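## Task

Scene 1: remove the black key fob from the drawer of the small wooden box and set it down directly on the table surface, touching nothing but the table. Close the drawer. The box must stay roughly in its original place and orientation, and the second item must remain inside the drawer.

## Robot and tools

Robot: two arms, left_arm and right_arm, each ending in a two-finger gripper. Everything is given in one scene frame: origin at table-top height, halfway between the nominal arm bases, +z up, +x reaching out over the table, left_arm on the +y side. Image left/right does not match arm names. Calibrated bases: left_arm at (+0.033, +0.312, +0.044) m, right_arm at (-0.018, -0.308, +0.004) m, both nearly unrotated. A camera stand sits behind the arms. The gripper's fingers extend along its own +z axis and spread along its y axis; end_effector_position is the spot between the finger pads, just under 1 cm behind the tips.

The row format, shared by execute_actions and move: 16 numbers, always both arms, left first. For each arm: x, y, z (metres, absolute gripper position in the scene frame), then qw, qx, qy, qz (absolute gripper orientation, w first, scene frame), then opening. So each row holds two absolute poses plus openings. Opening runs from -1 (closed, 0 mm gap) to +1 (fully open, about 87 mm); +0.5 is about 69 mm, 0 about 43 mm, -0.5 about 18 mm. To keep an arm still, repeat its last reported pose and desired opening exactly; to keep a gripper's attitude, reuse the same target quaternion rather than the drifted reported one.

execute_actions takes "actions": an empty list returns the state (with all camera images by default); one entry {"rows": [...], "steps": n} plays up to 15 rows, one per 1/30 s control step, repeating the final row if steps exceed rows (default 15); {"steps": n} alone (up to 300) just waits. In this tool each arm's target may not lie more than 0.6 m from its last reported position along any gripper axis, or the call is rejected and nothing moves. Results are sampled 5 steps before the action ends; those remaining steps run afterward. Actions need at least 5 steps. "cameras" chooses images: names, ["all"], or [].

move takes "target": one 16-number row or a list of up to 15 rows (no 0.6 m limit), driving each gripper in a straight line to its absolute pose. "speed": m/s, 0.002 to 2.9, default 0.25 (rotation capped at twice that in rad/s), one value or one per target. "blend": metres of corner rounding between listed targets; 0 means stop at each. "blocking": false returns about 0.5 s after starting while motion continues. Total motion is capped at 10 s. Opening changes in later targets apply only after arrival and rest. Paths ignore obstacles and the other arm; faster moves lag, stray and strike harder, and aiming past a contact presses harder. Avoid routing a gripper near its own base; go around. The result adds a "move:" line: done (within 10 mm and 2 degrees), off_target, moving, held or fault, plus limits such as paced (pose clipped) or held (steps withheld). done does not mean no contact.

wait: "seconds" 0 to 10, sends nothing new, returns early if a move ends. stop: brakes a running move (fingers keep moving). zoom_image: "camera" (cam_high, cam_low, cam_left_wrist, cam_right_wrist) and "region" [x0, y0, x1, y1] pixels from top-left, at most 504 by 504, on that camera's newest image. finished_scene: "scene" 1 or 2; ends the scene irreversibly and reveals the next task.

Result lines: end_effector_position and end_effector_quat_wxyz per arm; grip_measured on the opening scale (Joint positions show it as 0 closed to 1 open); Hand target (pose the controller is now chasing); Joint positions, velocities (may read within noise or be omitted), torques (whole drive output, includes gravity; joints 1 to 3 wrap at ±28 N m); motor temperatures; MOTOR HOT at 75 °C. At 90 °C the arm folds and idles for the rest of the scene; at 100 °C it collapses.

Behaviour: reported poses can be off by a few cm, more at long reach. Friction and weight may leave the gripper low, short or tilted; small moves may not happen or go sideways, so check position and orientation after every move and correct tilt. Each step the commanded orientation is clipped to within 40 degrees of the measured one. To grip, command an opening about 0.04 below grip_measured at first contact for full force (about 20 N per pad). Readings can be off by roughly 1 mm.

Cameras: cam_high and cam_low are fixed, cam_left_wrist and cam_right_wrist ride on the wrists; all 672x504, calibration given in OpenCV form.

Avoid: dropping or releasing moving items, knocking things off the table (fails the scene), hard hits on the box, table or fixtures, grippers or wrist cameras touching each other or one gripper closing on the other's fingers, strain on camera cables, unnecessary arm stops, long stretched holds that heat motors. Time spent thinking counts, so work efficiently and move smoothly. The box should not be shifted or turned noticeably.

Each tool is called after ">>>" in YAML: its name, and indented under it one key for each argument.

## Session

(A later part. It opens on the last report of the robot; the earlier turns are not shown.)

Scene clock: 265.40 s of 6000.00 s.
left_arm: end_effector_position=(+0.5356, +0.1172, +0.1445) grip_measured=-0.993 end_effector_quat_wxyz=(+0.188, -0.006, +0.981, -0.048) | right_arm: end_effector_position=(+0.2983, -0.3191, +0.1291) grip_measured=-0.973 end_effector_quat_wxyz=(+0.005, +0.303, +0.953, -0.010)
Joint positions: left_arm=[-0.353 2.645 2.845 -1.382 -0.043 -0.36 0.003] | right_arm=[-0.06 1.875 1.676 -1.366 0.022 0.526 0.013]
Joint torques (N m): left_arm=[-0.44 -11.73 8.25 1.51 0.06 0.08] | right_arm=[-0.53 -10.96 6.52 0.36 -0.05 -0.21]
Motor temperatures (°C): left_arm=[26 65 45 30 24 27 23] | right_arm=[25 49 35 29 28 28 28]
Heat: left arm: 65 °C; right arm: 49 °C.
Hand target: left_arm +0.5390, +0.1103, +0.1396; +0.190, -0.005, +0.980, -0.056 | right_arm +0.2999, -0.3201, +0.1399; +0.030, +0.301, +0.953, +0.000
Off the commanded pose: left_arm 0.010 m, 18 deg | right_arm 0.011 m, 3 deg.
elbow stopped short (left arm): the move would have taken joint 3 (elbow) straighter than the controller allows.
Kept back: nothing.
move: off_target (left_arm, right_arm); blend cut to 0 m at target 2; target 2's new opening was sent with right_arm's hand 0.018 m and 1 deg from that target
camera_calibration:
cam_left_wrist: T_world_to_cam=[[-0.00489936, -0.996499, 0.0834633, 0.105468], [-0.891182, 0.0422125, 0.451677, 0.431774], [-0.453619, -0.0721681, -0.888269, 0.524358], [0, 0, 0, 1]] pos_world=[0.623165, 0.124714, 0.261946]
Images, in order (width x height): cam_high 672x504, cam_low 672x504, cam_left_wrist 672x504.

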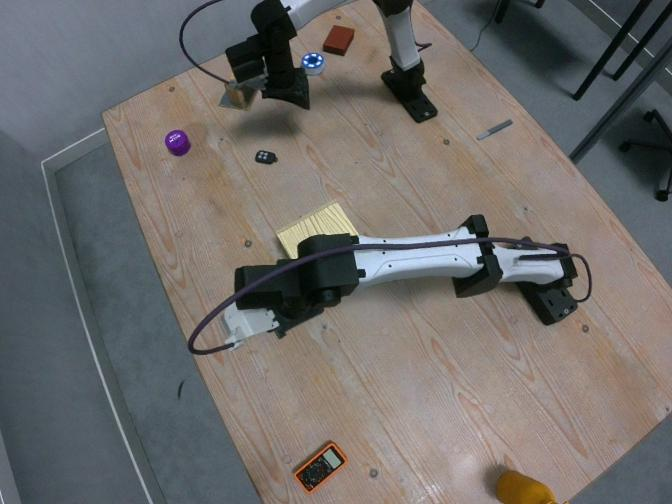

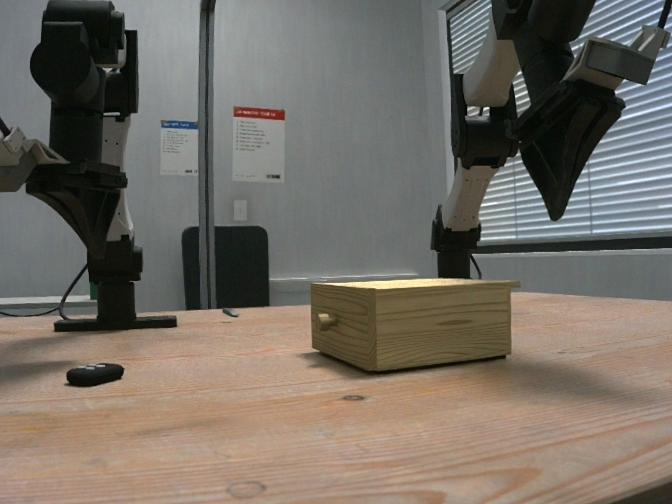

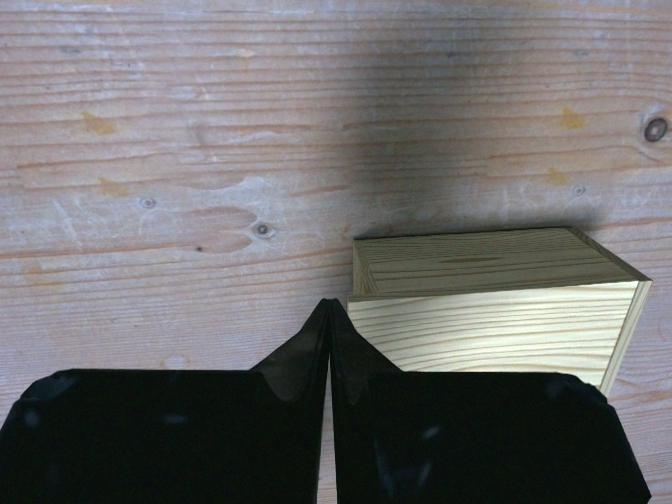

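>>> move:
  target:
    - [0.555,0.02,0.12,0.25,0.0,0.968,0,-1,0.3,-0.32,0.14,0.03,0.3,0.95,0,-1]
    - [0.548,-0.02,0.11,0.25,0.0,0.968,0,-1,0.3,-0.32,0.14,0.03,0.3,0.95,0,-1]
    - [0.545,-0.02,0.05,0.25,0.0,0.968,0,-1,0.3,-0.32,0.14,0.03,0.3,0.95,0,-1]
  speed: [0.15,0.15,0.08]
  cameras: ["cam_high","cam_low","cam_left_wrist"]

Scene clock: 269.43 s of 6000.00 s.
left_arm: end_effector_position=(+0.5378, -0.0203, +0.0529) grip_measured=-0.993 end_effector_quat_wxyz=(+0.270, +0.010, +0.962, -0.024) | right_arm: end_effector_position=(+0.2983, -0.3190, +0.1290) grip_measured=-0.973 end_effector_quat_wxyz=(+0.005, +0.302, +0.953, -0.010)
Joint positions: left_arm=[-0.62 2.855 2.845 -1.073 -0.264 -0.538 0.003] | right_arm=[-0.06 1.875 1.675 -1.365 0.021 0.523 0.013]
Joint torques (N m): left_arm=[0.23 -13.24 8.84 1.64 -0.33 0.06] | right_arm=[-0.46 -10.97 6.52 0.34 -0.03 -0.24]
Motor temperatures (°C): left_arm=[26 67 46 30 24 27 23] | right_arm=[25 49 34 29 28 28 28]
Heat: left arm: 67 °C; right arm: 49 °C.
Hand target: left_arm +0.5442, -0.0194, +0.0500; +0.280, +0.002, +0.960, -0.022 | right_arm +0.2998, -0.3200, +0.1399; +0.030, +0.301, +0.953, +0.000
Off the commanded pose: left_arm 0.008 m, 4 deg | right_arm 0.011 m, 3 deg.
elbow stopped short (left arm): the move would have taken joint 3 (elbow) straighter than the controller allows.
Kept back: nothing.
move: off_target (left_arm, right_arm)
camera_calibration:
cam_left_wrist: T_world_to_cam=[[-0.0277291, -0.999173, 0.0297376, -0.00883599], [-0.954268, 0.035318, 0.296857, 0.52291], [-0.297662, -0.0201461, -0.954459, 0.354802], [0, 0, 0, 1]] pos_world=[0.604363, -0.020149, 0.183677]
Images, in order (width x height): cam_high 672x504, cam_low 672x504, cam_left_wrist 672x504.

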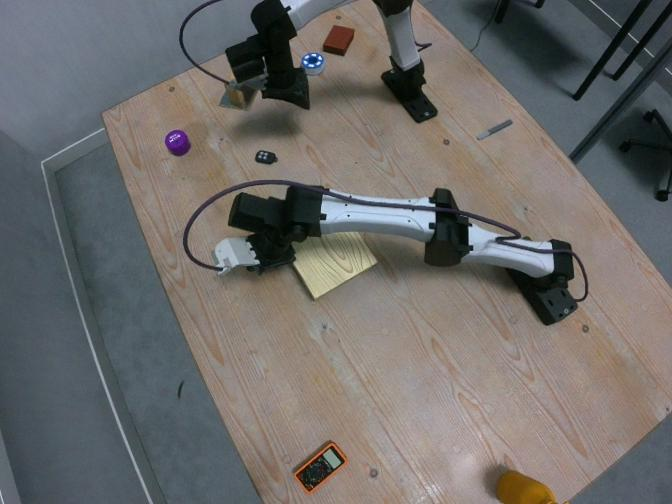

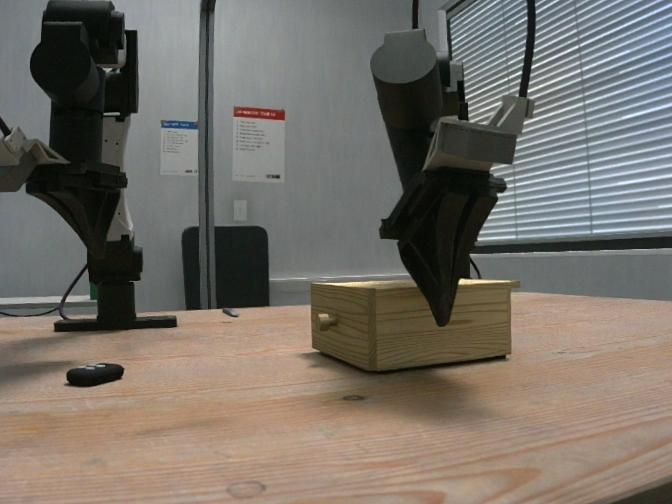

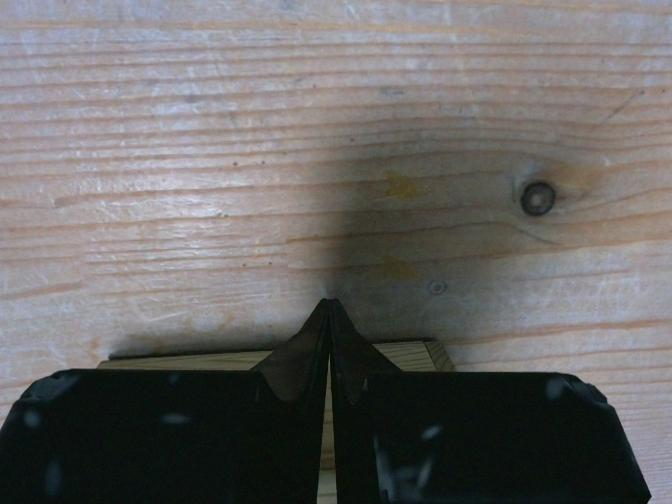

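>>> move:
  target:
    - [0.48,-0.016,0.045,0.2,0.0,0.98,0,-1,0.3,-0.32,0.14,0.03,0.3,0.95,0,-1]
  speed: [0.06]
  cameras: ["cam_high","cam_left_wrist"]

Scene clock: 271.50 s of 6000.00 s.
left_arm: end_effector_position=(+0.5103, -0.0127, +0.0443) grip_measured=-0.993 end_effector_quat_wxyz=(+0.240, -0.014, +0.971, -0.005) | right_arm: end_effector_position=(+0.2983, -0.3190, +0.1290) grip_measured=-0.973 end_effector_quat_wxyz=(+0.005, +0.302, +0.953, -0.010)
Joint positions: left_arm=[-0.638 2.704 2.534 -1 -0.28 -0.613 0.003] | right_arm=[-0.06 1.875 1.675 -1.365 0.021 0.523 0.013]
Joint torques (N m): left_arm=[-2.19 -16.44 4.86 0.51 0.12 0.04] | right_arm=[-0.47 -11.08 6.58 0.35 -0.05 -0.26]
Motor temperatures (°C): left_arm=[26 68 45 30 24 27 23] | right_arm=[25 49 34 29 27 28 28]
Heat: left arm: 68 °C; right arm: 49 °C.
Hand target: left_arm +0.4816, -0.0160, +0.0451; +0.201, +0.000, +0.980, +0.000 | right_arm +0.2998, -0.3200, +0.1399; +0.030, +0.301, +0.953, +0.000
Off the commanded pose: left_arm 0.030 m, 5 deg | right_arm 0.011 m, 3 deg.
Kept back: nothing.
move: off_target (left_arm, right_arm)
camera_calibration:
cam_left_wrist: T_world_to_cam=[[0.0274115, -0.999614, 0.00446194, -0.0288301], [-0.933838, -0.0240148, 0.35689, 0.485081], [-0.356645, -0.0139496, -0.934136, 0.367705], [0, 0, 0, 1]] pos_world=[0.584917, -0.0120405, 0.170494]
Images, in order (width x height): cam_high 672x504, cam_left_wrist 672x504.

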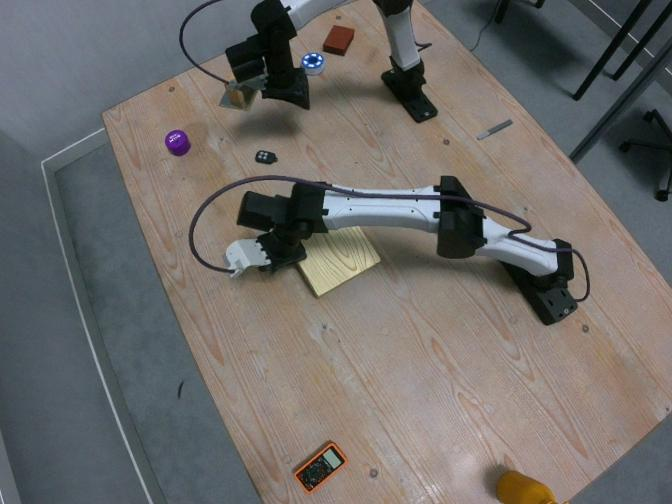

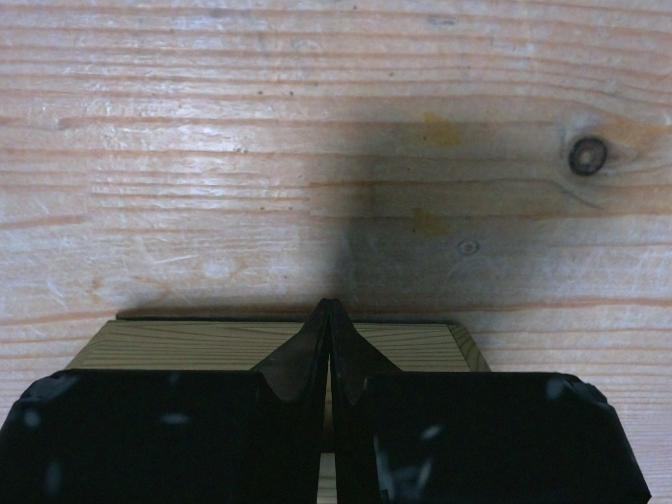

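>>> move:
  target:
    - [0.464,-0.022,0.045,0.2,0.0,0.98,0,-1,0.3,-0.32,0.14,0.03,0.3,0.95,0,-1]
    - [0.53,-0.015,0.06,0.24,0.0,0.97,0,-1,0.3,-0.32,0.14,0.03,0.3,0.95,0,-1]
    - [0.5,0.18,0.15,0.19,0.0,0.98,0,-1,0.3,-0.32,0.14,0.03,0.3,0.95,0,-1]
  speed: [0.06,0.15,0.25]
  cameras: ["cam_high","cam_low","cam_left_wrist"]

Scene clock: 275.07 s of 6000.00 s.
left_arm: end_effector_position=(+0.5025, +0.1842, +0.1395) grip_measured=-0.993 end_effector_quat_wxyz=(+0.182, -0.007, +0.983, +0.011) | right_arm: end_effector_position=(+0.2983, -0.3190, +0.1290) grip_measured=-0.973 end_effector_quat_wxyz=(+0.005, +0.302, +0.953, -0.010)
Joint positions: left_arm=[-0.283 2.263 2.13 -1.092 -0.124 -0.28 0.003] | right_arm=[-0.06 1.875 1.675 -1.365 0.021 0.523 0.013]
Joint torques (N m): left_arm=[-0.4 -14.24 6.05 1.34 0.08 0.2] | right_arm=[-0.5 -11 6.52 0.37 -0.04 -0.25]
Motor temperatures (°C): left_arm=[26 71 45 30 24 27 23] | right_arm=[25 50 34 29 27 28 28]
Heat: left arm: 71 °C; right arm: 50 °C.
Hand target: left_arm +0.4999, +0.1801, +0.1498; +0.190, +0.000, +0.982, +0.000 | right_arm +0.2998, -0.3200, +0.1399; +0.030, +0.301, +0.953, +0.000
Off the commanded pose: left_arm 0.012 m, 2 deg | right_arm 0.011 m, 3 deg.
elbow stopped short (left arm): the move would have taken joint 3 (elbow) straighter than the controller allows.
Kept back: nothing.
move: off_target (left_arm, right_arm)
camera_calibration:
cam_left_wrist: T_world_to_cam=[[0.0194294, -0.999334, -0.0308812, 0.176719], [-0.885502, -0.0315412, 0.463564, 0.410784], [-0.464229, 0.0183386, -0.885525, 0.498029], [0, 0, 0, 1]] pos_world=[0.591516, 0.180424, 0.25605]
Images, in order (width x height): cam_high 672x504, cam_low 672x504, cam_left_wrist 672x504.

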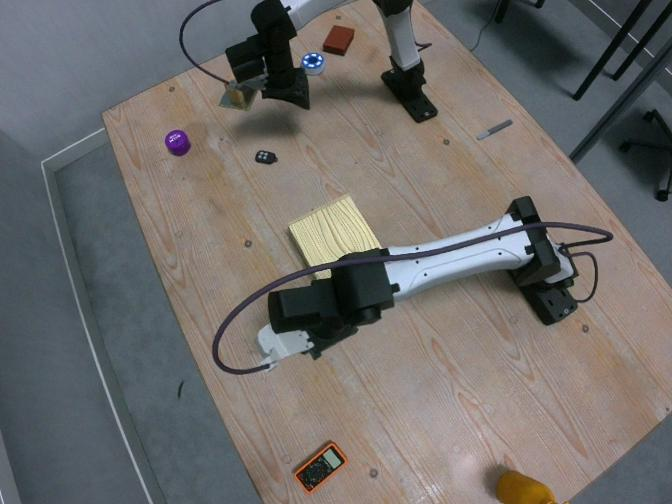

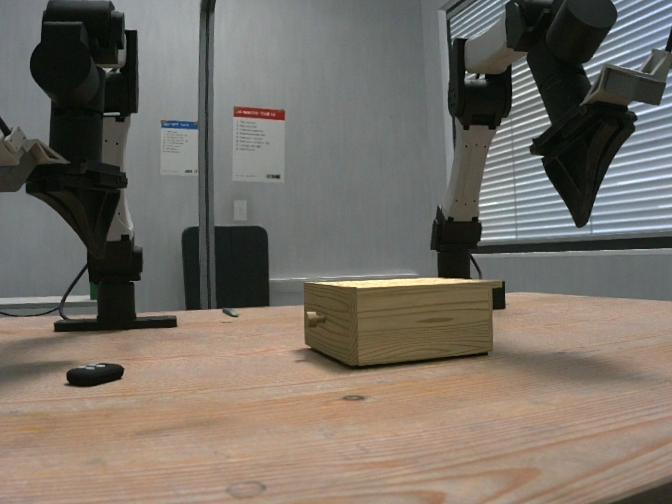

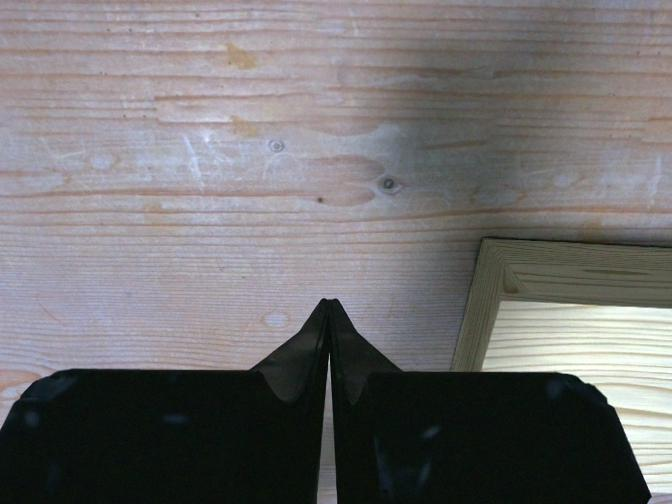

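>>> zoom_image:
  camera: "cam_high"
  region: [252, 170, 412, 290]

Scaled by 3.150 from the camera's 672x504 image, which has a finer 960x720 frame.

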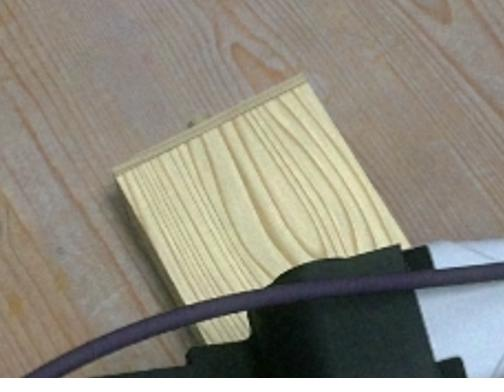

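>>> finished_scene:
  scene: 1

The scene is finished: the task was done.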